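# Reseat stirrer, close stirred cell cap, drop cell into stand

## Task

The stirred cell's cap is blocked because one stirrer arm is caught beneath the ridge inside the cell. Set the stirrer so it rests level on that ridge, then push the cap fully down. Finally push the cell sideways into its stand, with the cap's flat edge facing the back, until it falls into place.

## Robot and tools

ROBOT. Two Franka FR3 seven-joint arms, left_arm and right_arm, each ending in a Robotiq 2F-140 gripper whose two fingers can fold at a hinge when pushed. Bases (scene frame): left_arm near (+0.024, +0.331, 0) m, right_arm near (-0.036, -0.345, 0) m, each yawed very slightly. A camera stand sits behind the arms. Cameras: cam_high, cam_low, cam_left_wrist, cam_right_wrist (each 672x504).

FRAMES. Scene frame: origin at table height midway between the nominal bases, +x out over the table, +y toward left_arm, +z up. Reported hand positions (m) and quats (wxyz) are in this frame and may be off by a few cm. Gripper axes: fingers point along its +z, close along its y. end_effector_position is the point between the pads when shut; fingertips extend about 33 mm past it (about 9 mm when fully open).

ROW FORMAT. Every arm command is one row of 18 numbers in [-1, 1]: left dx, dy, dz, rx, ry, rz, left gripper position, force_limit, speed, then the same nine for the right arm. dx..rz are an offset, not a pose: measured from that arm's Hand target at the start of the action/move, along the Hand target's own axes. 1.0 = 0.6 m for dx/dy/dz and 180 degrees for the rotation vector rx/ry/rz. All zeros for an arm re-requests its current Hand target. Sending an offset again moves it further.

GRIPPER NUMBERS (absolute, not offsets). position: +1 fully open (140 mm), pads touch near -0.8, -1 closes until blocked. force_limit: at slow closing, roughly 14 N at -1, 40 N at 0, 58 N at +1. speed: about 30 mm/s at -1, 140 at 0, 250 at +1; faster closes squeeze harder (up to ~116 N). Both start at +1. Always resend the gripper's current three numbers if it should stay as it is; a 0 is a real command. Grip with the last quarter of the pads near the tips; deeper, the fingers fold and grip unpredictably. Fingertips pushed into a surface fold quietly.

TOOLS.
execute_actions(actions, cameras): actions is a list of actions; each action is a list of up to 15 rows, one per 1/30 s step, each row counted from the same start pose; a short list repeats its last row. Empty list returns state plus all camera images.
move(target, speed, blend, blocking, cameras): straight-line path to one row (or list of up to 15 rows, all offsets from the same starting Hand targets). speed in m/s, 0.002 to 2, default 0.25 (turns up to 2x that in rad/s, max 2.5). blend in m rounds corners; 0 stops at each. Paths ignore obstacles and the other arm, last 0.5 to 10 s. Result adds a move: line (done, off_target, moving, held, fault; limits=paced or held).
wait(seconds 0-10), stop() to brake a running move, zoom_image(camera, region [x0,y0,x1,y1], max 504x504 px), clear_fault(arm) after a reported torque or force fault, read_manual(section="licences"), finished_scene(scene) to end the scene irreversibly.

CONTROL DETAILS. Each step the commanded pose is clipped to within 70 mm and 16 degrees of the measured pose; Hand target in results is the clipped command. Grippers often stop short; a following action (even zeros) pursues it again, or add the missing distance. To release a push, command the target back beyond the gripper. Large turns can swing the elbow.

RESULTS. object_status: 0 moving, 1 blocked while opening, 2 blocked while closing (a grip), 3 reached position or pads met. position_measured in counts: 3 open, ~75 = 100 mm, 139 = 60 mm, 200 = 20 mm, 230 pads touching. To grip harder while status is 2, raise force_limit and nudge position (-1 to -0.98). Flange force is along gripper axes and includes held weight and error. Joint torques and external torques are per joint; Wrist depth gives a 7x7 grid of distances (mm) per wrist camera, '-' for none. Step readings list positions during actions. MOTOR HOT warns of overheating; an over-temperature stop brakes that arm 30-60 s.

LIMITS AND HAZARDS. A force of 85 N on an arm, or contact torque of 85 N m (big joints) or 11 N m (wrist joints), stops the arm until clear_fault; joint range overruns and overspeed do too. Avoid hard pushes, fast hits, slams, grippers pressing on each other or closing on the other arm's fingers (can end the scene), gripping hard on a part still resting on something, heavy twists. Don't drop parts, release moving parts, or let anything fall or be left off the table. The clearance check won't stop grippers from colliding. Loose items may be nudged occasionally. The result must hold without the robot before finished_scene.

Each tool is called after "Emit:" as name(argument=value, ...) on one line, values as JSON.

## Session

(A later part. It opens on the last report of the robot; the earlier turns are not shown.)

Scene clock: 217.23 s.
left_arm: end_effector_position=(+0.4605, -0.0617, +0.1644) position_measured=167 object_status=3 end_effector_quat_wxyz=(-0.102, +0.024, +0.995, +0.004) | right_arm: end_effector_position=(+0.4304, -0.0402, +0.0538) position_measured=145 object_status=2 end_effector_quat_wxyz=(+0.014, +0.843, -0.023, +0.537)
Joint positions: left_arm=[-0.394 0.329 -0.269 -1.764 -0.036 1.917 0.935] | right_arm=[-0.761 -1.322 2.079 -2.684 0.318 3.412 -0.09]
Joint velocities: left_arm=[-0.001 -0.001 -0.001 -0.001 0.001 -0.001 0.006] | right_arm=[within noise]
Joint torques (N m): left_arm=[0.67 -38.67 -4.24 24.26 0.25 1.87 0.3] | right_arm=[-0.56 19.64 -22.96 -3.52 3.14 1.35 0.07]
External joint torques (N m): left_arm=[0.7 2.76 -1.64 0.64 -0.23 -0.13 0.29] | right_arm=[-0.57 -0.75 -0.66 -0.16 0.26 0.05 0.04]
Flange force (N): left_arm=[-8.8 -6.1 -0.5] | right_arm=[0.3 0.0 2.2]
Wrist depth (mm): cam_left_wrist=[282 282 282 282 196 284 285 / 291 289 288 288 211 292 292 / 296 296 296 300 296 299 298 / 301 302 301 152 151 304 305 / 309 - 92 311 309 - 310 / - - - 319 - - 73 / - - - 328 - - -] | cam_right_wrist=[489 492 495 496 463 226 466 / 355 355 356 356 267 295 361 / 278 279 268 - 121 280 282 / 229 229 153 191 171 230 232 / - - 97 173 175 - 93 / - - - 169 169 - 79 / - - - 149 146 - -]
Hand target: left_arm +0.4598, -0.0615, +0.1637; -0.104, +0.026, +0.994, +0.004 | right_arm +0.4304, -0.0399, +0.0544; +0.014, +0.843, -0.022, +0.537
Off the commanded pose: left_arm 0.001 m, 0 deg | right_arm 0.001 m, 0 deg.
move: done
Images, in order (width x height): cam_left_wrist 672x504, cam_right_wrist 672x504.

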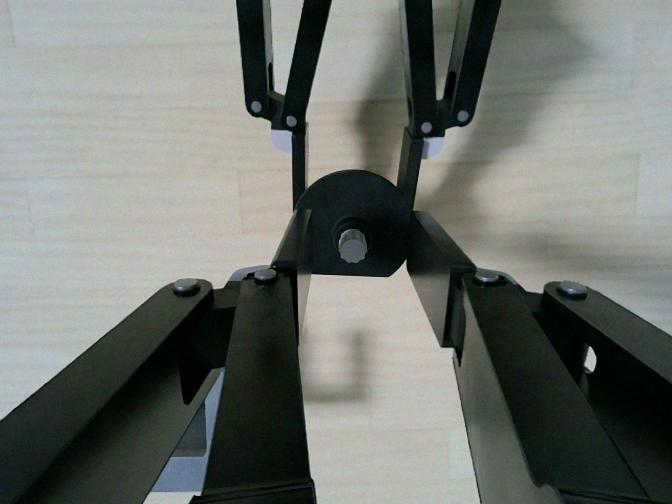

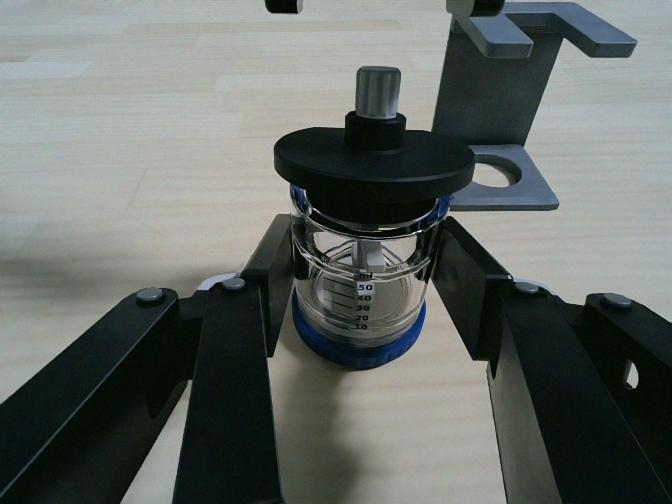

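Emit:
move(target=[[-0.0218,-0.002,0.0511,0,0,0,-0.3,-0.8,0,0,0,0,0,0,0,-1,-0.4,-1]], speed=[0.06])

Emit:
move(target=[0,0,0,0,0,0,-1,-0.8,-1,0,0,0,0,0,0,-1,-0.4,-1], cameras=["cam_right_wrist","cam_left_wrist"])

Emit:
zoom_image(camera="cam_right_wrist", region=[260, 50, 500, 270])

Scene clock: 219.00 s.
left_arm: end_effector_position=(+0.4652, -0.0636, +0.1322) position_measured=167 object_status=3 end_effector_quat_wxyz=(-0.105, +0.023, +0.994, +0.003) | right_arm: end_effector_position=(+0.4304, -0.0402, +0.0538) position_measured=145 object_status=2 end_effector_quat_wxyz=(+0.014, +0.843, -0.023, +0.537)
Joint positions: left_arm=[-0.394 0.383 -0.266 -1.772 -0.029 1.972 0.939] | right_arm=[-0.761 -1.322 2.079 -2.684 0.318 3.412 -0.09]
Joint velocities: left_arm=[0 -0.001 -0.001 0.001 0 0.004 0.002] | right_arm=[within noise]
Joint torques (N m): left_arm=[0.27 -40.4 -4.22 23.34 0.99 2.32 0.4] | right_arm=[-0.5 19.62 -22.94 -3.56 3.15 1.32 0.09]
External joint torques (N m): left_arm=[0.36 2.56 -1.18 -0.05 0.52 0.31 0.4] | right_arm=[-0.46 -0.8 -0.57 -0.2 0.26 0.01 0.06]
Flange force (N): left_arm=[-6.3 -3.8 2.3] | right_arm=[-0.1 0.0 1.8]
Wrist depth (mm): cam_left_wrist=[252 253 189 253 189 253 256 / 259 259 258 258 256 260 260 / 264 264 265 270 264 266 265 / 270 270 269 150 179 273 273 / 275 - 92 278 276 - 277 / - - - 285 285 - 73 / - - - 291 - - -] | cam_right_wrist=[490 494 494 499 126 210 468 / 355 355 356 127 124 324 361 / 277 278 267 117 120 281 282 / 229 229 153 184 171 230 231 / - - 97 173 175 - 93 / - - - 169 169 - 79 / - - - 149 146 - -]
Hand target: left_arm +0.4662, -0.0630, +0.1309; -0.104, +0.026, +0.994, +0.004 | right_arm +0.4304, -0.0399, +0.0544; +0.014, +0.843, -0.022, +0.537
Off the commanded pose: left_arm 0.002 m, 0 deg | right_arm 0.001 m, 0 deg.
move: done

Scene clock: 219.97 s.
left_arm: end_effector_position=(+0.4654, -0.0638, +0.1322) position_measured=202 object_status=0 end_effector_quat_wxyz=(-0.105, +0.023, +0.994, +0.003) | right_arm: end_effector_position=(+0.4304, -0.0402, +0.0538) position_measured=145 object_status=2 end_effector_quat_wxyz=(+0.014, +0.843, -0.023, +0.537)
Joint positions: left_arm=[-0.394 0.383 -0.266 -1.772 -0.029 1.973 0.939] | right_arm=[-0.761 -1.322 2.079 -2.684 0.318 3.412 -0.09]
Joint torques (N m): left_arm=[0.26 -39.54 -4.11 22.63 0.99 2.25 0.38] | right_arm=[-0.44 19.63 -23.33 -3.67 3.15 1.4 0.07]
External joint torques (N m): left_arm=[0.18 3.36 -1.21 -0.76 0.52 0.24 0.37] | right_arm=[-0.41 -0.85 -0.91 -0.32 0.26 0.09 0.04]
Flange force (N): left_arm=[-5.9 -3.7 3.9] | right_arm=[0.7 0.2 1.3]
Wrist depth (mm): cam_left_wrist=[253 253 189 253 181 252 256 / 259 259 259 259 258 259 260 / 264 265 266 191 265 266 267 / 271 270 270 130 269 272 271 / 278 - 93 277 - - 277 / - - - 285 - - - / - - - - - - -] | cam_right_wrist=[492 491 495 459 259 229 469 / 356 357 357 120 264 295 360 / 278 279 268 117 121 280 282 / 228 229 153 184 171 230 231 / - - 97 173 175 - 93 / - - - 169 169 - 79 / - - - 149 146 - -]
Hand target: left_arm +0.4662, -0.0630, +0.1309; -0.104, +0.026, +0.994, +0.004 | right_arm +0.4304, -0.0399, +0.0544; +0.014, +0.843, -0.022, +0.537
Off the commanded pose: left_arm 0.002 m, 0 deg | right_arm 0.001 m, 0 deg.
move: done
Images, in order (width x height): cam_left_wrist 672x504, cam_right_wrist 672x504.

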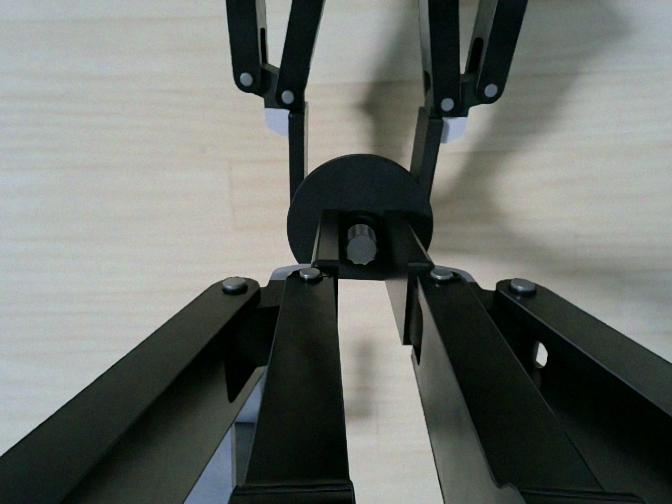

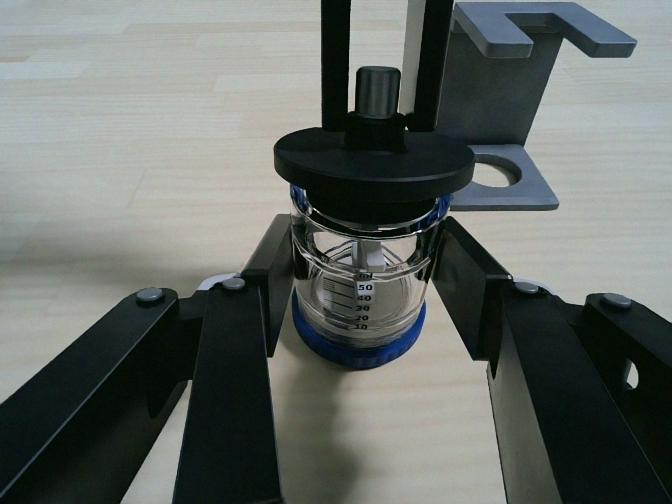

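Scaled by 2.100 from the camera's 672x504 image, which has a finer 960x720 frame.

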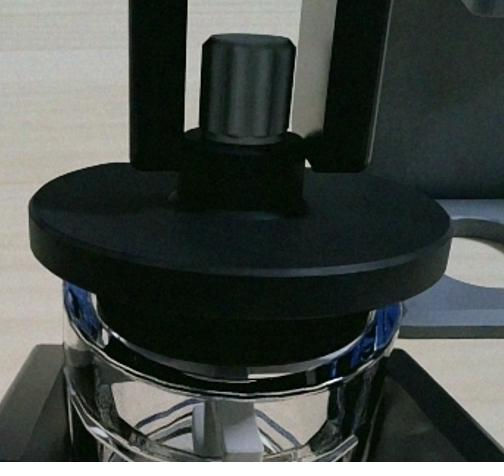

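Emit:
wait(seconds=0.4, cameras=["cam_right_wrist"])

Scene clock: 220.53 s.
left_arm: end_effector_position=(+0.4654, -0.0638, +0.1322) position_measured=202 object_status=2 end_effector_quat_wxyz=(-0.105, +0.023, +0.994, +0.003) | right_arm: end_effector_position=(+0.4304, -0.0402, +0.0538) position_measured=145 object_status=2 end_effector_quat_wxyz=(+0.014, +0.843, -0.023, +0.537)
Joint positions: left_arm=[-0.394 0.383 -0.266 -1.772 -0.029 1.973 0.939] | right_arm=[-0.761 -1.322 2.079 -2.684 0.318 3.412 -0.09]
Joint torques (N m): left_arm=[0.3 -39.58 -4.12 22.65 0.99 2.25 0.37] | right_arm=[-0.47 19.62 -23.26 -3.64 3.14 1.37 0.04]
External joint torques (N m): left_arm=[0.31 3.26 -1.16 -0.66 0.52 0.25 0.36] | right_arm=[-0.55 -0.85 -0.95 -0.34 0.26 0.05 0.01]
Flange force (N): left_arm=[-6.0 -3.6 3.7] | right_arm=[0.9 0.2 1.7]
Wrist depth (mm): cam_left_wrist=[252 253 189 252 185 254 255 / 259 259 259 259 257 261 259 / 264 264 265 - 266 265 265 / 271 271 270 130 269 271 272 / 276 - 93 277 - - 278 / - - - 286 - - - / - - - - - - -] | cam_right_wrist=[491 494 494 460 228 228 503 / 355 355 358 122 262 324 363 / 278 278 268 118 120 293 283 / 229 229 153 185 170 231 231 / - - 97 174 175 - 93 / - - - 169 169 - 79 / - - - 149 146 - -]
Hand target: left_arm +0.4662, -0.0630, +0.1309; -0.104, +0.026, +0.994, +0.004 | right_arm +0.4304, -0.0399, +0.0544; +0.014, +0.843, -0.022, +0.537
Tool commands: left_gripper/position=-1.0 left_gripper/force_limit=-0.8 left_gripper/speed=-1.0 right_gripper/position=-1.0 right_gripper/force_limit=-0.4 right_gripper/speed=-1.0
Off the commanded pose: left_arm 0.002 m, 0 deg | right_arm 0.001 m, 0 deg.
wait: 0.40 s; at rest from the start
Images, in order (width x height): cam_right_wrist 672x504.

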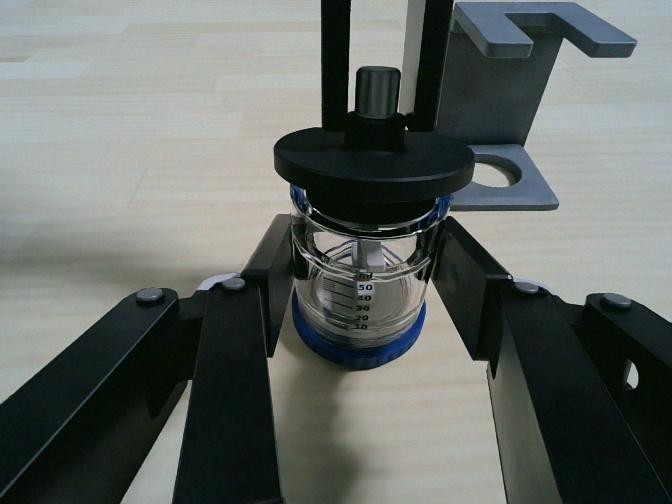

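Emit:
move(target=[[0.0,0,-0.012,0,0,0,-1,-0.8,-1,0,0,0,0,0,0,-1,-0.4,-1],[0.024,-0.002,-0.0163,0,-0.0667,0,-1,-0.8,-1,0,0,0,0,0,0,-1,-0.4,-1]], speed=[0.06,0.08], cameras=["cam_right_wrist","cam_left_wrist"])

Emit:
zoom_image(camera="cam_right_wrist", region=[260, 50, 500, 270])

Scene clock: 223.80 s.
left_arm: end_effector_position=(+0.4533, -0.0634, +0.1426) position_measured=202 object_status=2 end_effector_quat_wxyz=(-0.002, +0.028, +1.000, +0.001) | right_arm: end_effector_position=(+0.4304, -0.0401, +0.0538) position_measured=145 object_status=2 end_effector_quat_wxyz=(+0.014, +0.843, -0.023, +0.537)
Joint positions: left_arm=[-0.453 0.197 -0.257 -2.029 0.06 2.213 0.843] | right_arm=[-0.761 -1.322 2.079 -2.684 0.318 3.412 -0.09]
Joint velocities: left_arm=[0 -0.001 0.001 0 -0.001 0.001 -0.005] | right_arm=[within noise]
Joint torques (N m): left_arm=[-0.06 -35.97 -2.33 23.1 1.13 2.77 -0.17] | right_arm=[-0.53 19.56 -22.77 -3.59 3.13 1.31 0.12]
External joint torques (N m): left_arm=[0.05 0.94 -0.77 -0.13 0.53 0.28 -0.17] | right_arm=[-0.52 -0.87 -0.44 -0.22 0.25 0 0.09]
Flange force (N): left_arm=[-1.2 -2.1 2.2] | right_arm=[-0.5 0.2 2.2]
Wrist depth (mm): cam_left_wrist=[242 243 167 240 166 241 244 / 255 256 255 254 250 257 257 / 270 270 271 - 267 272 272 / 288 287 283 130 282 288 289 / 306 - 93 307 - - 304 / - - - - - - - / - - - - - - -] | cam_right_wrist=[490 490 497 104 111 229 466 / 355 356 376 122 124 324 361 / 278 279 268 113 112 282 281 / 228 229 153 173 171 230 231 / - - 97 172 175 - 93 / - - - 169 169 - 79 / - - - 149 146 - -]
Hand target: left_arm +0.4541, -0.0636, +0.1435; +0.000, +0.026, +1.000, +0.001 | right_arm +0.4304, -0.0399, +0.0544; +0.014, +0.843, -0.022, +0.537
Off the commanded pose: left_arm 0.001 m, 0 deg | right_arm 0.001 m, 0 deg.
move: done
Images, in order (width x height): cam_left_wrist 672x504, cam_right_wrist 672x504.

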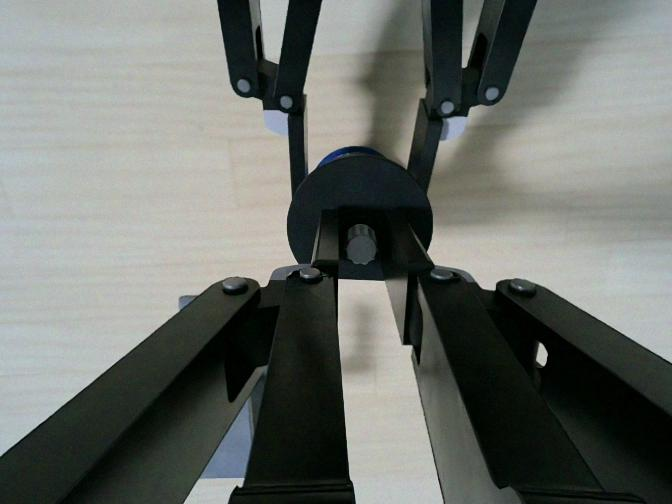

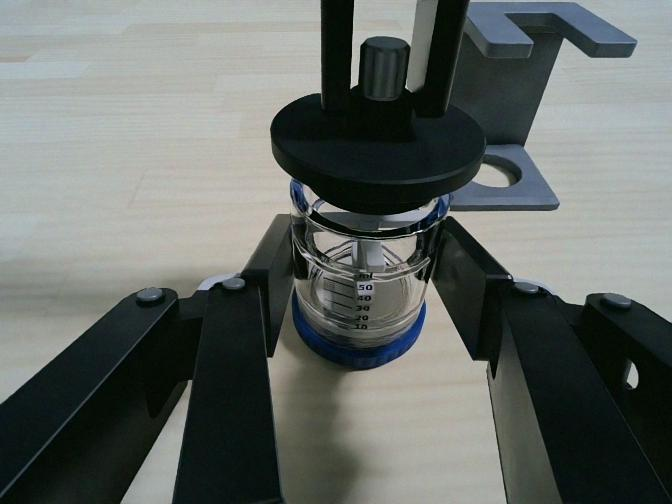

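Scaled by 2.100 from the camera's 672x504 image, which has a finer 960x720 frame.

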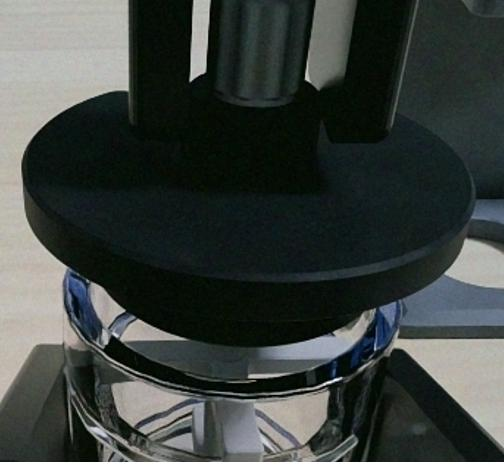

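Emit:
move(target=[[-0.0037,0.001,0,0,0,0,-1,-0.8,-1,0,0,0,0,0,0,-1,-0.4,-1],[-0.0037,0.001,0.0117,0,0,0,-1,-0.8,-1,0,0,0,0,0,0,-1,-0.4,-1]], speed=[0.04,0.03], cameras=["cam_right_wrist"])

Emit:
zoom_image(camera="cam_right_wrist", region=[260, 50, 500, 270])

Scene clock: 225.73 s.
left_arm: end_effector_position=(+0.4556, -0.0632, +0.1375) position_measured=202 object_status=2 end_effector_quat_wxyz=(-0.001, +0.028, +1.000, +0.000) | right_arm: end_effector_position=(+0.4304, -0.0401, +0.0538) position_measured=145 object_status=2 end_effector_quat_wxyz=(+0.014, +0.843, -0.023, +0.537)
Joint positions: left_arm=[-0.453 0.206 -0.255 -2.031 0.065 2.227 0.842] | right_arm=[-0.761 -1.322 2.079 -2.684 0.318 3.412 -0.09]
Joint velocities: left_arm=[-0.001 0 -0.001 0.001 0.001 0.004 0.001] | right_arm=[within noise]
Joint torques (N m): left_arm=[0.37 -35.08 -2.39 23.2 1.15 2.95 -0.2] | right_arm=[-0.51 19.53 -22.8 -3.48 3.13 1.37 0.09]
External joint torques (N m): left_arm=[0.34 2.05 -0.91 0.04 0.54 0.46 -0.2] | right_arm=[-0.51 -0.92 -0.42 -0.16 0.25 0.06 0.06]
Flange force (N): left_arm=[-4.0 -4.2 4.0] | right_arm=[-0.6 0.2 2.4]
Wrist depth (mm): cam_left_wrist=[238 237 163 236 171 234 240 / 252 250 249 250 247 251 252 / 264 266 265 189 264 266 268 / 281 282 278 130 275 281 283 / 301 - 93 300 - - 299 / - - - - - - - / - - - - - - -] | cam_right_wrist=[490 491 494 107 115 229 465 / 357 356 356 124 136 324 362 / 278 278 268 117 120 284 282 / 228 228 153 173 171 231 231 / - - 97 173 175 - 93 / - - - 169 169 - 79 / - - - 149 146 - -]
Hand target: left_arm +0.4563, -0.0631, +0.1365; +0.000, +0.026, +1.000, +0.001 | right_arm +0.4304, -0.0399, +0.0544; +0.014, +0.843, -0.022, +0.537
Off the commanded pose: left_arm 0.001 m, 0 deg | right_arm 0.001 m, 0 deg.
move: done
Images, in order (width x height): cam_right_wrist 672x504.

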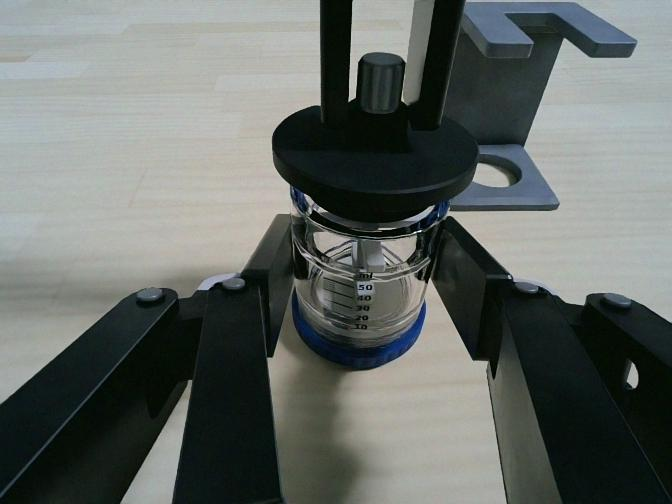

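Scaled by 2.100 from the camera's 672x504 image, which has a finer 960x720 frame.

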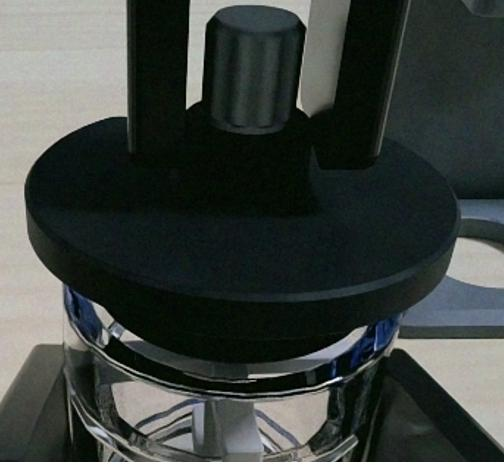

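Emit:
move(target=[[0,0,0.0083,0,0,0,-1,-0.8,-1,0,0,0,0,0,0,-1,-0.4,-1]], speed=[0.03], cameras=["cam_right_wrist"])

Emit:
zoom_image(camera="cam_right_wrist", region=[260, 50, 500, 270])

Scene clock: 226.57 s.
left_arm: end_effector_position=(+0.4560, -0.0634, +0.1335) position_measured=202 object_status=2 end_effector_quat_wxyz=(+0.000, +0.028, +1.000, +0.000) | right_arm: end_effector_position=(+0.4304, -0.0401, +0.0538) position_measured=145 object_status=2 end_effector_quat_wxyz=(+0.014, +0.843, -0.023, +0.537)
Joint positions: left_arm=[-0.453 0.212 -0.255 -2.034 0.067 2.238 0.84] | right_arm=[-0.761 -1.322 2.079 -2.684 0.318 3.412 -0.09]
Joint velocities: left_arm=[-0.001 0 0 -0.002 0.001 0.003 -0.001] | right_arm=[within noise]
Joint torques (N m): left_arm=[0.27 -34.29 -2.41 22.39 1.11 3.18 -0.1] | right_arm=[-0.51 19.52 -23.12 -3.35 3.13 1.57 0.08]
External joint torques (N m): left_arm=[0.39 3.17 -0.74 -0.85 0.51 0.66 -0.1] | right_arm=[-0.49 -0.9 -0.73 0.01 0.24 0.26 0.05]
Flange force (N): left_arm=[-3.7 -3.6 6.8] | right_arm=[0.1 0.1 2.8]
Wrist depth (mm): cam_left_wrist=[234 233 153 233 178 170 235 / 248 248 248 247 242 247 248 / 261 262 263 - 258 263 263 / 279 279 275 129 272 278 280 / 296 - 93 297 - - 293 / - - - - - - - / - - - - - - -] | cam_right_wrist=[488 494 493 108 116 229 467 / 355 356 357 119 265 323 363 / 278 278 268 118 121 281 282 / 229 229 152 185 171 230 231 / - - 97 174 175 - 93 / - - - 169 169 - 79 / - - - 149 146 - -]
Hand target: left_arm +0.4564, -0.0631, +0.1315; +0.000, +0.026, +1.000, +0.001 | right_arm +0.4304, -0.0399, +0.0544; +0.014, +0.843, -0.022, +0.537
Off the commanded pose: left_arm 0.002 m, 0 deg | right_arm 0.001 m, 0 deg.
move: done
Images, in order (width x height): cam_right_wrist 672x504.

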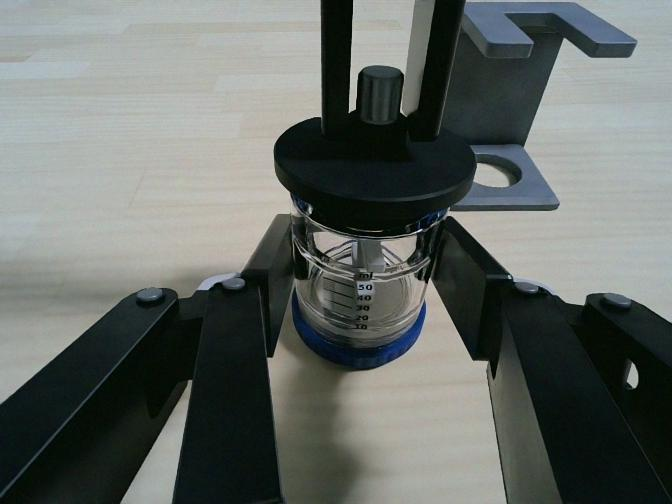

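Scaled by 2.100 from the camera's 672x504 image, which has a finer 960x720 frame.

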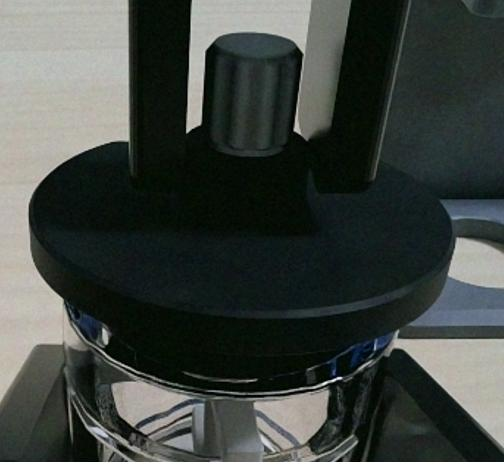

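Emit:
move(target=[0,0,-0.0015,0,0,0,-0.4,-0.8,-1,0,0,0,0,0,0,-1,-0.4,-1], cameras=["cam_right_wrist","cam_left_wrist"])

Emit:
zoom_image(camera="cam_right_wrist", region=[260, 50, 500, 270])

Scene clock: 227.50 s.
left_arm: end_effector_position=(+0.4562, -0.0635, +0.1334) position_measured=179 object_status=0 end_effector_quat_wxyz=(+0.000, +0.028, +1.000, +0.000) | right_arm: end_effector_position=(+0.4304, -0.0401, +0.0538) position_measured=145 object_status=2 end_effector_quat_wxyz=(+0.014, +0.843, -0.023, +0.537)
Joint positions: left_arm=[-0.453 0.212 -0.255 -2.035 0.067 2.239 0.84] | right_arm=[-0.761 -1.322 2.079 -2.684 0.318 3.412 -0.09]
Joint torques (N m): left_arm=[0.3 -35.3 -2.49 23.19 1.02 2.62 -0.18] | right_arm=[-0.46 19.6 -23.1 -3.58 3.13 1.37 0.08]
External joint torques (N m): left_arm=[0.41 1.98 -0.85 0.1 0.43 0.12 -0.18] | right_arm=[-0.54 -0.82 -0.83 -0.21 0.26 0.07 0.05]
Flange force (N): left_arm=[-4.3 -4.2 3.1] | right_arm=[0.6 0.1 2.0]
Wrist depth (mm): cam_left_wrist=[234 234 152 231 178 170 235 / 249 248 247 247 242 247 247 / 263 262 262 - 259 262 264 / 279 278 274 147 159 279 279 / 291 - 95 297 116 - 291 / - - - 319 - - - / - - - 344 - - -] | cam_right_wrist=[489 494 495 500 - 229 466 / 355 355 358 128 128 342 362 / 278 278 269 116 120 281 282 / 228 229 153 190 172 230 231 / - - 97 173 175 - 93 / - - - 169 169 - 79 / - - - 149 146 - -]
Hand target: left_arm +0.4564, -0.0631, +0.1324; +0.000, +0.026, +1.000, +0.001 | right_arm +0.4304, -0.0399, +0.0544; +0.014, +0.843, -0.022, +0.537
Off the commanded pose: left_arm 0.001 m, 0 deg | right_arm 0.001 m, 0 deg.
move: done
Images, in order (width x height): cam_left_wrist 672x504, cam_right_wrist 672x504.

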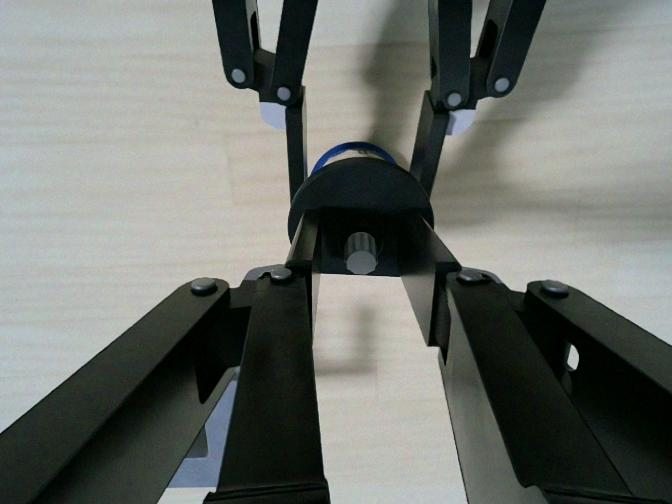

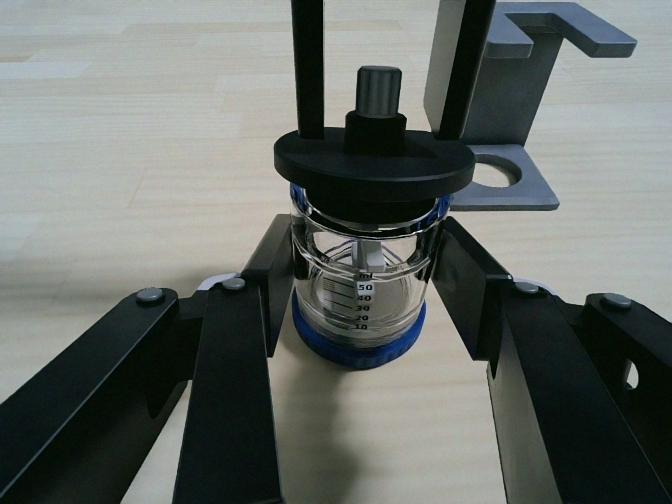

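Scaled by 2.100 from the camera's 672x504 image, which has a finer 960x720 frame.

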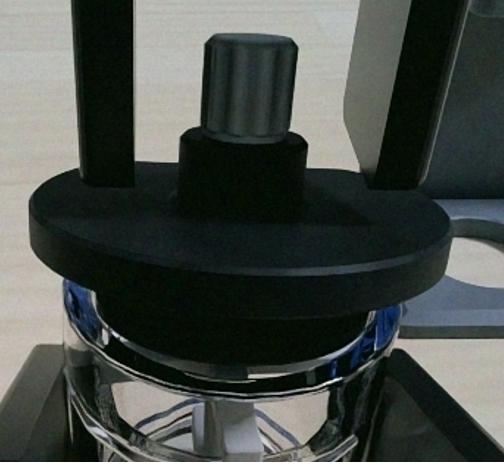

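Emit:
move(target=[[0,0,-0.045,0,0,0,-0.4,-0.8,-1,0,0,0,0,0,0,-1,-0.4,-1],[0.0073,0,-0.0533,0,0,0,-1,-0.8,0,0,0,0,0,0,0,-1,-0.4,-1]], speed=[0.12,0.1])

Emit:
move(target=[[0,0,0.025,0,0,0,-1,-0.8,0,0,0,0,0,0,0,-1,-0.4,-1],[0,0,0.045,0,0,0,-1,-0.8,0,0,0,0,0,0,0,-1,-0.4,-1]], speed=[0.08,0.025], cameras=["cam_right_wrist","cam_left_wrist"])

Emit:
zoom_image(camera="cam_right_wrist", region=[260, 50, 500, 270])

Scene clock: 230.00 s.
left_arm: end_effector_position=(+0.4539, -0.0629, +0.1646) position_measured=233 object_status=3 end_effector_quat_wxyz=(+0.002, +0.026, +1.000, +0.001) | right_arm: end_effector_position=(+0.4304, -0.0401, +0.0538) position_measured=145 object_status=2 end_effector_quat_wxyz=(+0.014, +0.843, -0.023, +0.537)
Joint positions: left_arm=[-0.453 0.164 -0.259 -2.013 0.056 2.173 0.84] | right_arm=[-0.761 -1.322 2.079 -2.684 0.318 3.412 -0.09]
Joint torques (N m): left_arm=[0.32 -34.71 -2.96 23.25 0.13 2.35 0.2] | right_arm=[-0.58 19.64 -23.03 -3.57 3.12 1.35 0.11]
External joint torques (N m): left_arm=[0.4 1.55 -1.67 -0.41 -0.5 -0.15 0.2] | right_arm=[-0.56 -0.78 -0.68 -0.17 0.24 0.05 0.08]
Flange force (N): left_arm=[-1.5 -1.8 1.5] | right_arm=[0.2 0.1 2.2]
Wrist depth (mm): cam_left_wrist=[261 261 204 258 185 258 262 / 276 277 276 273 211 277 276 / 293 292 292 271 290 292 293 / 310 312 312 - 312 312 312 / 333 328 88 93 - - 333 / - - - - - - - / - - - - - - -] | cam_right_wrist=[489 494 496 464 461 229 468 / 353 355 355 339 339 325 361 / 278 279 267 117 119 282 283 / 229 229 230 195 172 231 232 / - - 97 173 175 - 93 / - - - 169 170 - 79 / - - - 150 146 - -]
Hand target: left_arm +0.4519, -0.0629, +0.1644; +0.000, +0.026, +1.000, +0.001 | right_arm +0.4304, -0.0399, +0.0544; +0.014, +0.843, -0.022, +0.537
Off the commanded pose: left_arm 0.002 m, 0 deg | right_arm 0.001 m, 0 deg.
move: done

Scene clock: 231.67 s.
left_arm: end_effector_position=(+0.4561, -0.0671, +0.1500) position_measured=233 object_status=3 end_effector_quat_wxyz=(+0.008, +0.028, +1.000, -0.005) | right_arm: end_effector_position=(+0.4317, -0.0415, +0.0546) position_measured=145 object_status=2 end_effector_quat_wxyz=(+0.015, +0.843, -0.025, +0.538)
Joint positions: left_arm=[-0.454 0.181 -0.259 -2.035 0.061 2.228 0.839] | right_arm=[-0.764 -1.322 2.077 -2.684 0.318 3.412 -0.09]
Joint velocities: left_arm=[-0.001 0.002 0.001 -0.001 0.001 0.003 -0.001] | right_arm=[within noise]
Joint torques (N m): left_arm=[0.38 -26.23 -1.85 18.26 1.25 2.95 -0.17] | right_arm=[1.13 20.49 -21.59 -3.3 2.67 1.65 0.02]
External joint torques (N m): left_arm=[0.4 10.36 -0.49 -5.16 0.64 0.4 -0.17] | right_arm=[1.14 0.06 0.81 0.04 -0.22 0.34 -0.01]
Flange force (N): left_arm=[-6.8 -6.5 20.3] | right_arm=[-2.1 0.9 -3.0]
Wrist depth (mm): cam_left_wrist=[250 249 183 244 186 244 248 / 265 264 264 260 255 262 261 / 280 279 279 - 274 278 277 / 299 299 296 - 296 296 296 / 321 315 88 93 - 306 314 / - - - - - - - / - - - - - - -] | cam_right_wrist=[495 497 501 461 212 232 505 / 360 357 359 145 286 327 363 / 279 279 270 118 129 274 283 / 230 230 153 173 171 232 232 / - - 97 172 173 - 93 / - - - 170 170 - 79 / - - - 150 147 - -]
Hand target: left_arm +0.4520, -0.0629, +0.1374; +0.000, +0.026, +1.000, +0.001 | right_arm +0.4304, -0.0399, +0.0544; +0.014, +0.843, -0.022, +0.537
Off the commanded pose: left_arm 0.014 m, 1 deg | right_arm 0.002 m, 0 deg.
move: off_target (left_arm)
Images, in order (width x height): cam_left_wrist 672x504, cam_right_wrist 672x504.

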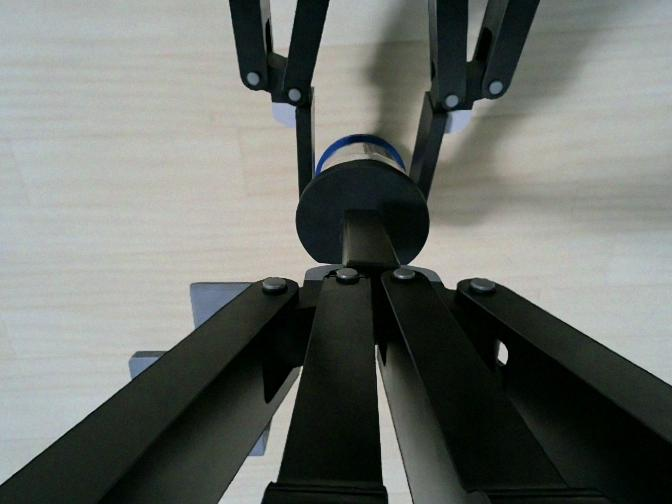

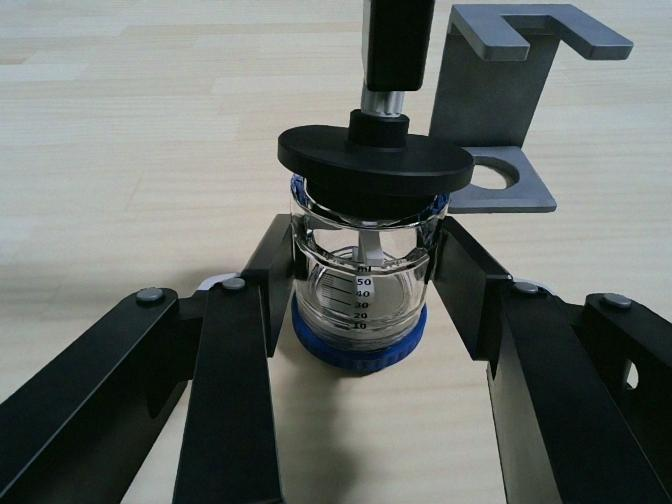

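Scaled by 2.100 from the camera's 672x504 image, which has a finer 960x720 frame.

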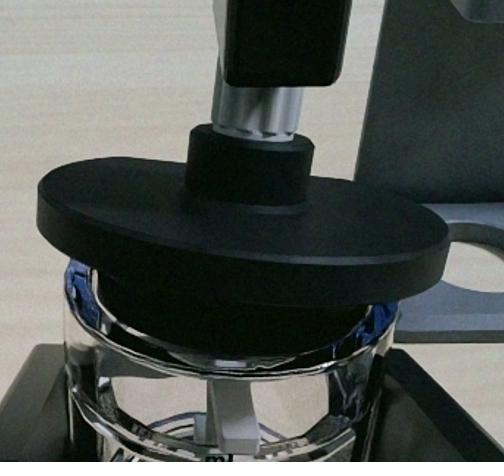

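Emit:
move(target=[[0,0,-0.055,0,0,0,-1,-0.8,0,0,0,0,0,0,0,-1,-0.4,-1],[-0.0173,0.001,-0.045,0,0.0667,0,-0.3,-0.8,0,0,0,0,0,0,0,-1,-0.4,-1]], speed=[0.1,0.2], cameras=["cam_right_wrist","cam_left_wrist"])

Emit:
zoom_image(camera="cam_right_wrist", region=[260, 50, 500, 270])

Scene clock: 235.30 s.
left_arm: end_effector_position=(+0.4631, -0.0629, +0.1651) position_measured=167 object_status=0 end_effector_quat_wxyz=(-0.102, +0.024, +0.995, +0.004) | right_arm: end_effector_position=(+0.4312, -0.0410, +0.0546) position_measured=145 object_status=2 end_effector_quat_wxyz=(+0.014, +0.843, -0.024, +0.537)
Joint positions: left_arm=[-0.396 0.337 -0.267 -1.751 -0.034 1.911 0.936] | right_arm=[-0.762 -1.322 2.077 -2.684 0.318 3.412 -0.09]
Joint torques (N m): left_arm=[0.59 -38.98 -4.16 24.29 0.12 1.84 0.43] | right_arm=[0.05 19.57 -22.51 -3.44 3.12 1.36 0.08]
External joint torques (N m): left_arm=[0.56 2.73 -1.58 0.62 -0.37 -0.17 0.42] | right_arm=[0.09 -0.84 -0.13 -0.06 0.23 0.06 0.06]
Flange force (N): left_arm=[-8.8 -5.9 -0.6] | right_arm=[-1.6 -0.1 0.4]
Wrist depth (mm): cam_left_wrist=[282 283 281 283 196 286 285 / 288 291 289 289 211 292 292 / 295 296 297 301 297 299 299 / 304 304 301 150 151 306 306 / 310 - 92 311 309 - 309 / - - - 320 - - 73 / - - - 328 - - -] | cam_right_wrist=[496 495 495 497 432 231 467 / 359 357 358 150 280 294 364 / 280 280 269 117 123 292 283 / 230 230 153 190 172 232 232 / - - 97 171 173 - 93 / - - - 170 170 - 79 / - - - 150 146 - -]
Hand target: left_arm +0.4623, -0.0629, +0.1644; -0.104, +0.026, +0.994, +0.004 | right_arm +0.4304, -0.0399, +0.0544; +0.014, +0.843, -0.022, +0.537
Off the commanded pose: left_arm 0.001 m, 0 deg | right_arm 0.001 m, 0 deg.
move: done
Images, in order (width x height): cam_left_wrist 672x504, cam_right_wrist 672x504.

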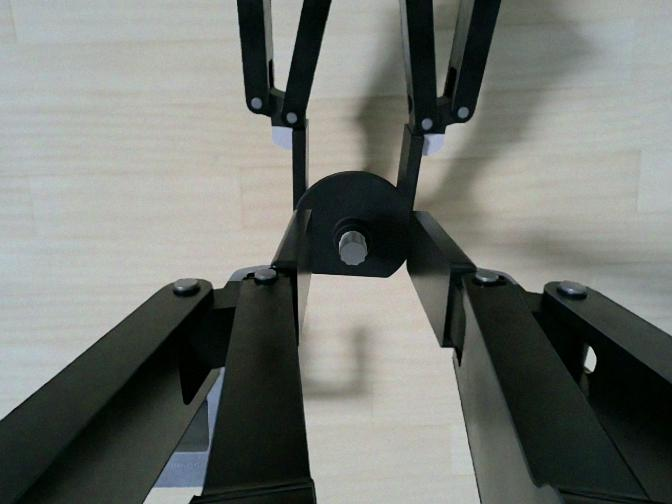

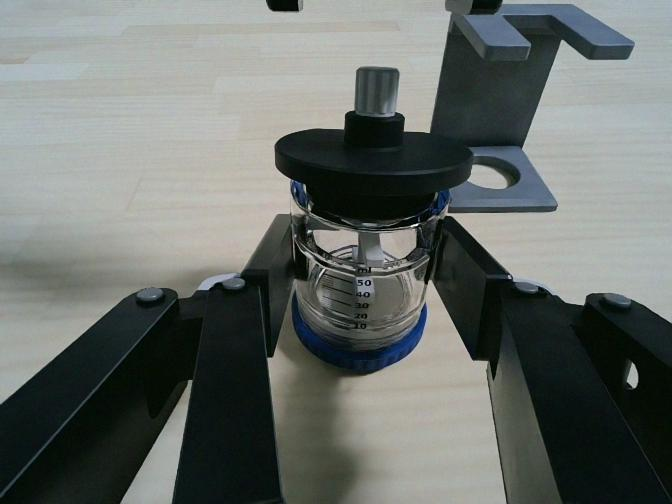

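Scaled by 2.100 from the camera's 672x504 image, which has a finer 960x720 frame.

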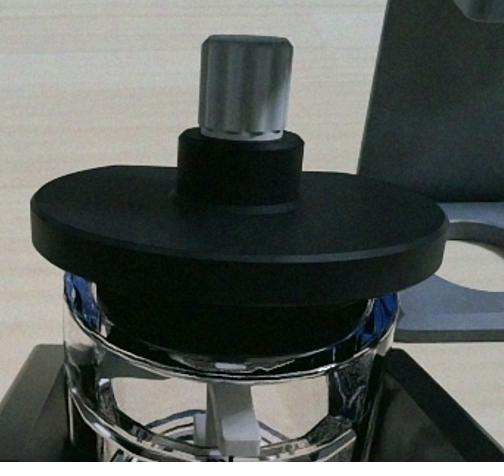

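Emit:
move(target=[[-0.022,0,0.0511,0,0,0,-0.3,-0.8,0,0,0,0,0,0,0,-1,-0.4,-1]], speed=[0.06])

Emit:
move(target=[0,0,0,0,0,0,-1,0,-1,0,0,0,0,0,0,-1,-0.4,-1])

Emit:
move(target=[[0.0,0,-0.02,0,0,0,-1,0,-1,0,0,0,0,0,0,-1,-0.4,-1],[0.022,0,-0.05,0,-0.0667,0,-1,0,-1,0,0,0,0,0,0,-1,-0.4,-1]], speed=[0.06,0.08], cameras=["cam_right_wrist","cam_left_wrist"])

Emit:
zoom_image(camera="cam_right_wrist", region=[260, 50, 500, 270])

Scene clock: 237.00 s.
left_arm: end_effector_position=(+0.4676, -0.0642, +0.1329) position_measured=167 object_status=3 end_effector_quat_wxyz=(-0.105, +0.023, +0.994, +0.003) | right_arm: end_effector_position=(+0.4312, -0.0410, +0.0546) position_measured=145 object_status=2 end_effector_quat_wxyz=(+0.014, +0.843, -0.024, +0.537)
Joint positions: left_arm=[-0.396 0.388 -0.262 -1.762 -0.029 1.967 0.941] | right_arm=[-0.762 -1.322 2.077 -2.684 0.318 3.412 -0.09]
Joint velocities: left_arm=[0 0 -0.002 0 0 0.004 0.002] | right_arm=[within noise]
Joint torques (N m): left_arm=[0.29 -40.6 -4.01 23.37 0.99 2.47 0.36] | right_arm=[-0.01 19.54 -22.51 -3.41 3.11 1.33 0.07]
External joint torques (N m): left_arm=[0.18 2.34 -1.16 0.04 0.52 0.47 0.35] | right_arm=[-0.03 -0.88 -0.13 -0.08 0.22 0.03 0.04]
Flange force (N): left_arm=[-5.8 -3.8 2.4] | right_arm=[-1.5 -0.1 0.8]
Wrist depth (mm): cam_left_wrist=[253 254 173 254 189 254 256 / 258 259 259 259 259 262 261 / 265 265 265 262 266 266 267 / 271 272 270 149 151 272 273 / 276 - 92 279 276 - 277 / - - - 285 285 - - / - - - 292 - - -] | cam_right_wrist=[497 495 495 465 125 232 503 / 358 357 358 129 141 326 363 / 280 280 270 117 128 282 281 / 229 230 153 184 172 232 232 / - - 97 171 173 - 93 / - - - 170 169 - 79 / - - - 150 147 - -]
Hand target: left_arm +0.4689, -0.0631, +0.1317; -0.104, +0.026, +0.994, +0.004 | right_arm +0.4304, -0.0399, +0.0544; +0.014, +0.843, -0.022, +0.537
Off the commanded pose: left_arm 0.002 m, 0 deg | right_arm 0.001 m, 0 deg.
move: done

Scene clock: 238.30 s.
left_arm: end_effector_position=(+0.4679, -0.0644, +0.1330) position_measured=205 object_status=0 end_effector_quat_wxyz=(-0.105, +0.024, +0.994, +0.003) | right_arm: end_effector_position=(+0.4312, -0.0410, +0.0545) position_measured=145 object_status=2 end_effector_quat_wxyz=(+0.014, +0.843, -0.024, +0.537)
Joint positions: left_arm=[-0.396 0.388 -0.262 -1.762 -0.029 1.968 0.941] | right_arm=[-0.762 -1.322 2.077 -2.684 0.318 3.412 -0.09]
Joint torques (N m): left_arm=[0.29 -39.36 -3.96 22.54 0.98 2.23 0.37] | right_arm=[0.03 19.56 -22.58 -3.43 3.09 1.39 0.11]
External joint torques (N m): left_arm=[0.45 3.78 -0.87 -0.87 0.52 0.21 0.37] | right_arm=[-0.01 -0.89 -0.2 -0.13 0.21 0.08 0.08]
Flange force (N): left_arm=[-6.9 -3.8 4.3] | right_arm=[-1.4 0.1 0.7]
Wrist depth (mm): cam_left_wrist=[254 254 190 253 187 253 255 / 258 260 259 259 260 260 260 / 265 265 266 193 265 267 267 / 271 271 270 129 147 273 273 / 276 - 93 277 - - 278 / - - - - - - - / - - - - - - -] | cam_right_wrist=[495 493 497 436 116 233 467 / 358 359 361 128 131 343 365 / 279 280 269 121 121 283 283 / 230 231 222 185 172 231 232 / - - 97 172 173 - 93 / - - - 169 170 - 79 / - - - 150 147 - -]
Hand target: left_arm +0.4689, -0.0631, +0.1317; -0.104, +0.026, +0.994, +0.004 | right_arm +0.4304, -0.0399, +0.0544; +0.014, +0.843, -0.022, +0.537
Off the commanded pose: left_arm 0.002 m, 0 deg | right_arm 0.001 m, 0 deg.
move: done

Scene clock: 241.27 s.
left_arm: end_effector_position=(+0.4614, -0.0627, +0.1628) position_measured=205 object_status=2 end_effector_quat_wxyz=(-0.002, +0.028, +1.000, +0.001) | right_arm: end_effector_position=(+0.4312, -0.0410, +0.0545) position_measured=145 object_status=2 end_effector_quat_wxyz=(+0.014, +0.843, -0.024, +0.537)
Joint positions: left_arm=[-0.445 0.187 -0.257 -1.985 0.055 2.161 0.857] | right_arm=[-0.762 -1.322 2.077 -2.684 0.318 3.412 -0.09]
Joint velocities: left_arm=[0 -0.001 0 -0.001 0 0.002 -0.005] | right_arm=[within noise]
Joint torques (N m): left_arm=[-0.1 -36.05 -2.3 23.55 1.17 2.83 -0.09] | right_arm=[0 19.64 -22.06 -3.2 3.03 1.28 0.07]
External joint torques (N m): left_arm=[-0.08 1.16 -0.89 -0.23 0.54 0.32 -0.09] | right_arm=[0.01 -0.83 0.32 0.13 0.15 -0.03 0.04]
Flange force (N): left_arm=[-1.4 -2.4 2.6] | right_arm=[-2.6 -0.5 1.3]
Wrist depth (mm): cam_left_wrist=[260 260 256 259 182 261 261 / 275 275 275 272 269 276 276 / 290 291 290 - 291 291 290 / 307 309 305 121 147 311 310 / 328 - 93 - - - 327 / - - - - - - - / - - - - - - -] | cam_right_wrist=[496 497 541 111 113 224 469 / 357 357 342 102 112 295 363 / 279 280 280 281 283 282 284 / 229 230 153 191 184 232 232 / - - 97 171 173 - 93 / - - - 170 170 - 79 / - - - 150 147 - -]
Hand target: left_arm +0.4622, -0.0628, +0.1637; +0.000, +0.026, +1.000, +0.001 | right_arm +0.4304, -0.0399, +0.0544; +0.014, +0.843, -0.022, +0.537
Off the commanded pose: left_arm 0.001 m, 0 deg | right_arm 0.001 m, 0 deg.
move: done
Images, in order (width x height): cam_left_wrist 672x504, cam_right_wrist 672x504.

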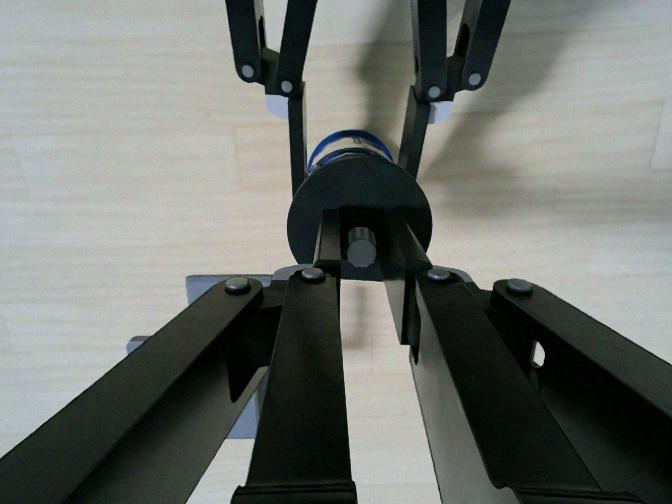

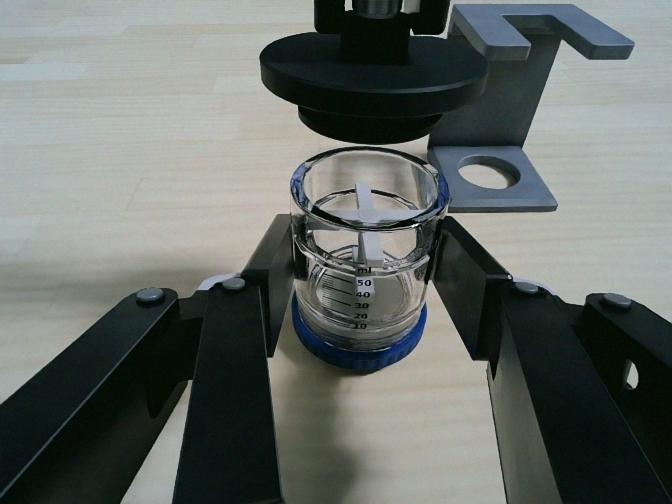

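Scaled by 2.100 from the camera's 672x504 image, which has a finer 960x720 frame.

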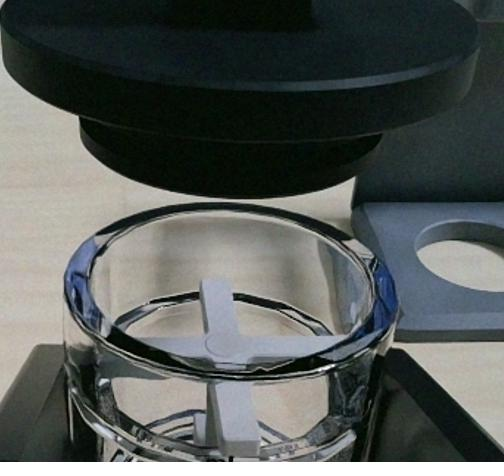

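Emit:
move(target=[0,0,0,0,0,0,-1,0,-1,0,0,0,0,0,0,0.05,-0.4,-1], cameras=["cam_right_wrist"])

Emit:
move(target=[0,0,0,0,0,0,-1,0,-1,0,0,0,0,0,0,-1,-0.4,-1], cameras=["cam_right_wrist"])

Emit:
zoom_image(camera="cam_right_wrist", region=[260, 50, 500, 270])

Scene clock: 242.30 s.
left_arm: end_effector_position=(+0.4615, -0.0627, +0.1628) position_measured=205 object_status=2 end_effector_quat_wxyz=(-0.002, +0.028, +1.000, +0.001) | right_arm: end_effector_position=(+0.4312, -0.0410, +0.0545) position_measured=123 object_status=0 end_effector_quat_wxyz=(+0.014, +0.843, -0.024, +0.537)
Joint positions: left_arm=[-0.445 0.187 -0.257 -1.985 0.055 2.161 0.855] | right_arm=[-0.762 -1.322 2.077 -2.684 0.318 3.412 -0.09]
Joint torques (N m): left_arm=[0.19 -36.05 -2.71 23.5 1.15 2.84 -0.2] | right_arm=[0.02 19.62 -21.85 -3.36 3.04 1.31 0.09]
External joint torques (N m): left_arm=[0.31 1.02 -1.21 -0.2 0.52 0.35 -0.2] | right_arm=[0.02 -0.83 0.54 -0.05 0.16 0 0.06]
Flange force (N): left_arm=[-1.0 -2.1 2.4] | right_arm=[-3.0 0.2 1.1]
Wrist depth (mm): cam_left_wrist=[262 261 182 262 199 259 261 / 275 274 273 275 271 276 276 / 291 291 289 - 288 293 293 / 309 307 305 130 180 312 309 / 329 - 93 - - - 324 / - - - - - - - / - - - - - - -] | cam_right_wrist=[491 499 538 113 113 232 506 / 356 357 341 115 116 295 364 / 279 280 281 281 281 281 284 / 229 230 153 185 191 232 232 / - - 112 173 180 108 101 / - - 166 169 170 - - / - - 150 150 147 - -]
Hand target: left_arm +0.4622, -0.0628, +0.1637; +0.000, +0.026, +1.000, +0.001 | right_arm +0.4304, -0.0399, +0.0544; +0.014, +0.843, -0.022, +0.537
Off the commanded pose: left_arm 0.001 m, 0 deg | right_arm 0.001 m, 0 deg.
move: done
Images, in order (width x height): cam_right_wrist 672x504.

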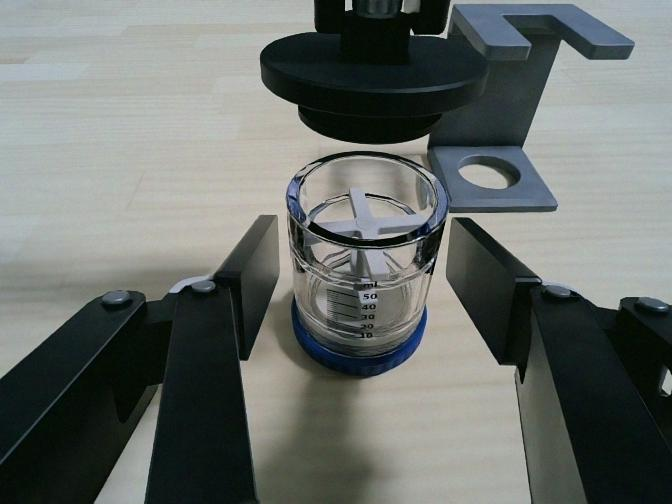

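Scene clock: 242.97 s.
left_arm: end_effector_position=(+0.4615, -0.0627, +0.1628) position_measured=205 object_status=2 end_effector_quat_wxyz=(-0.002, +0.028, +1.000, +0.001) | right_arm: end_effector_position=(+0.4312, -0.0409, +0.0545) position_measured=144 object_status=0 end_effector_quat_wxyz=(+0.014, +0.843, -0.024, +0.537)
Joint positions: left_arm=[-0.445 0.187 -0.257 -1.985 0.055 2.161 0.855] | right_arm=[-0.762 -1.322 2.077 -2.684 0.318 3.412 -0.09]
Joint torques (N m): left_arm=[0.21 -36.02 -2.71 23.51 1.16 2.83 -0.19] | right_arm=[-0.13 19.77 -21.72 -3.12 2.8 1.31 0.05]
External joint torques (N m): left_arm=[0.27 0.98 -1.27 -0.15 0.53 0.35 -0.19] | right_arm=[-0.17 -0.71 0.67 0.15 -0.08 -0.01 0.02]
Flange force (N): left_arm=[-1.1 -2.2 2.3] | right_arm=[-2.7 -0.1 2.3]
Wrist depth (mm): cam_left_wrist=[261 260 255 257 186 260 262 / 274 274 274 272 272 274 276 / 291 288 289 - 289 292 293 / 309 308 305 120 147 310 310 / 328 - 93 - - - 327 / - - - - - - - / - - - - - - -] | cam_right_wrist=[495 499 542 111 113 233 467 / 356 357 341 103 113 327 362 / 279 281 280 282 281 280 282 / 230 231 222 186 172 232 232 / - - 97 172 174 - 93 / - - - 170 170 - 79 / - - - 150 147 - -]
Hand target: left_arm +0.4622, -0.0628, +0.1637; +0.000, +0.026, +1.000, +0.001 | right_arm +0.4304, -0.0399, +0.0544; +0.014, +0.843, -0.022, +0.537
Off the commanded pose: left_arm 0.001 m, 0 deg | right_arm 0.001 m, 0 deg.
move: done
Images, in order (width x height): cam_right_wrist 672x504.

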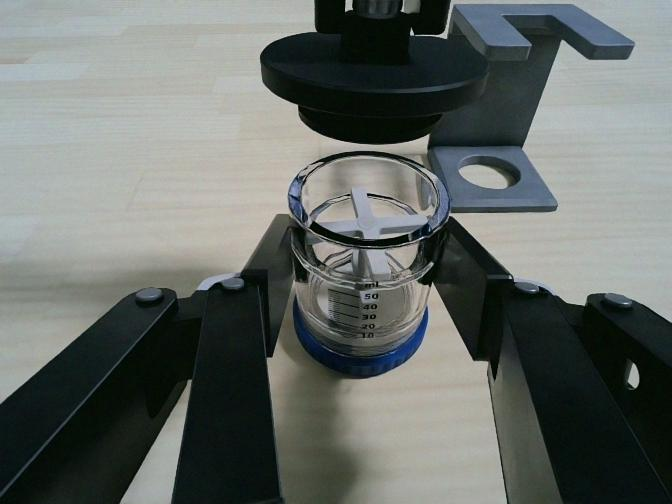

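Scaled by 2.100 from the camera's 672x504 image, which has a finer 960x720 frame.

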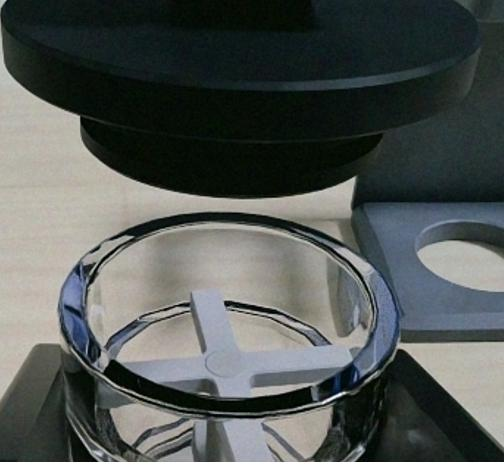

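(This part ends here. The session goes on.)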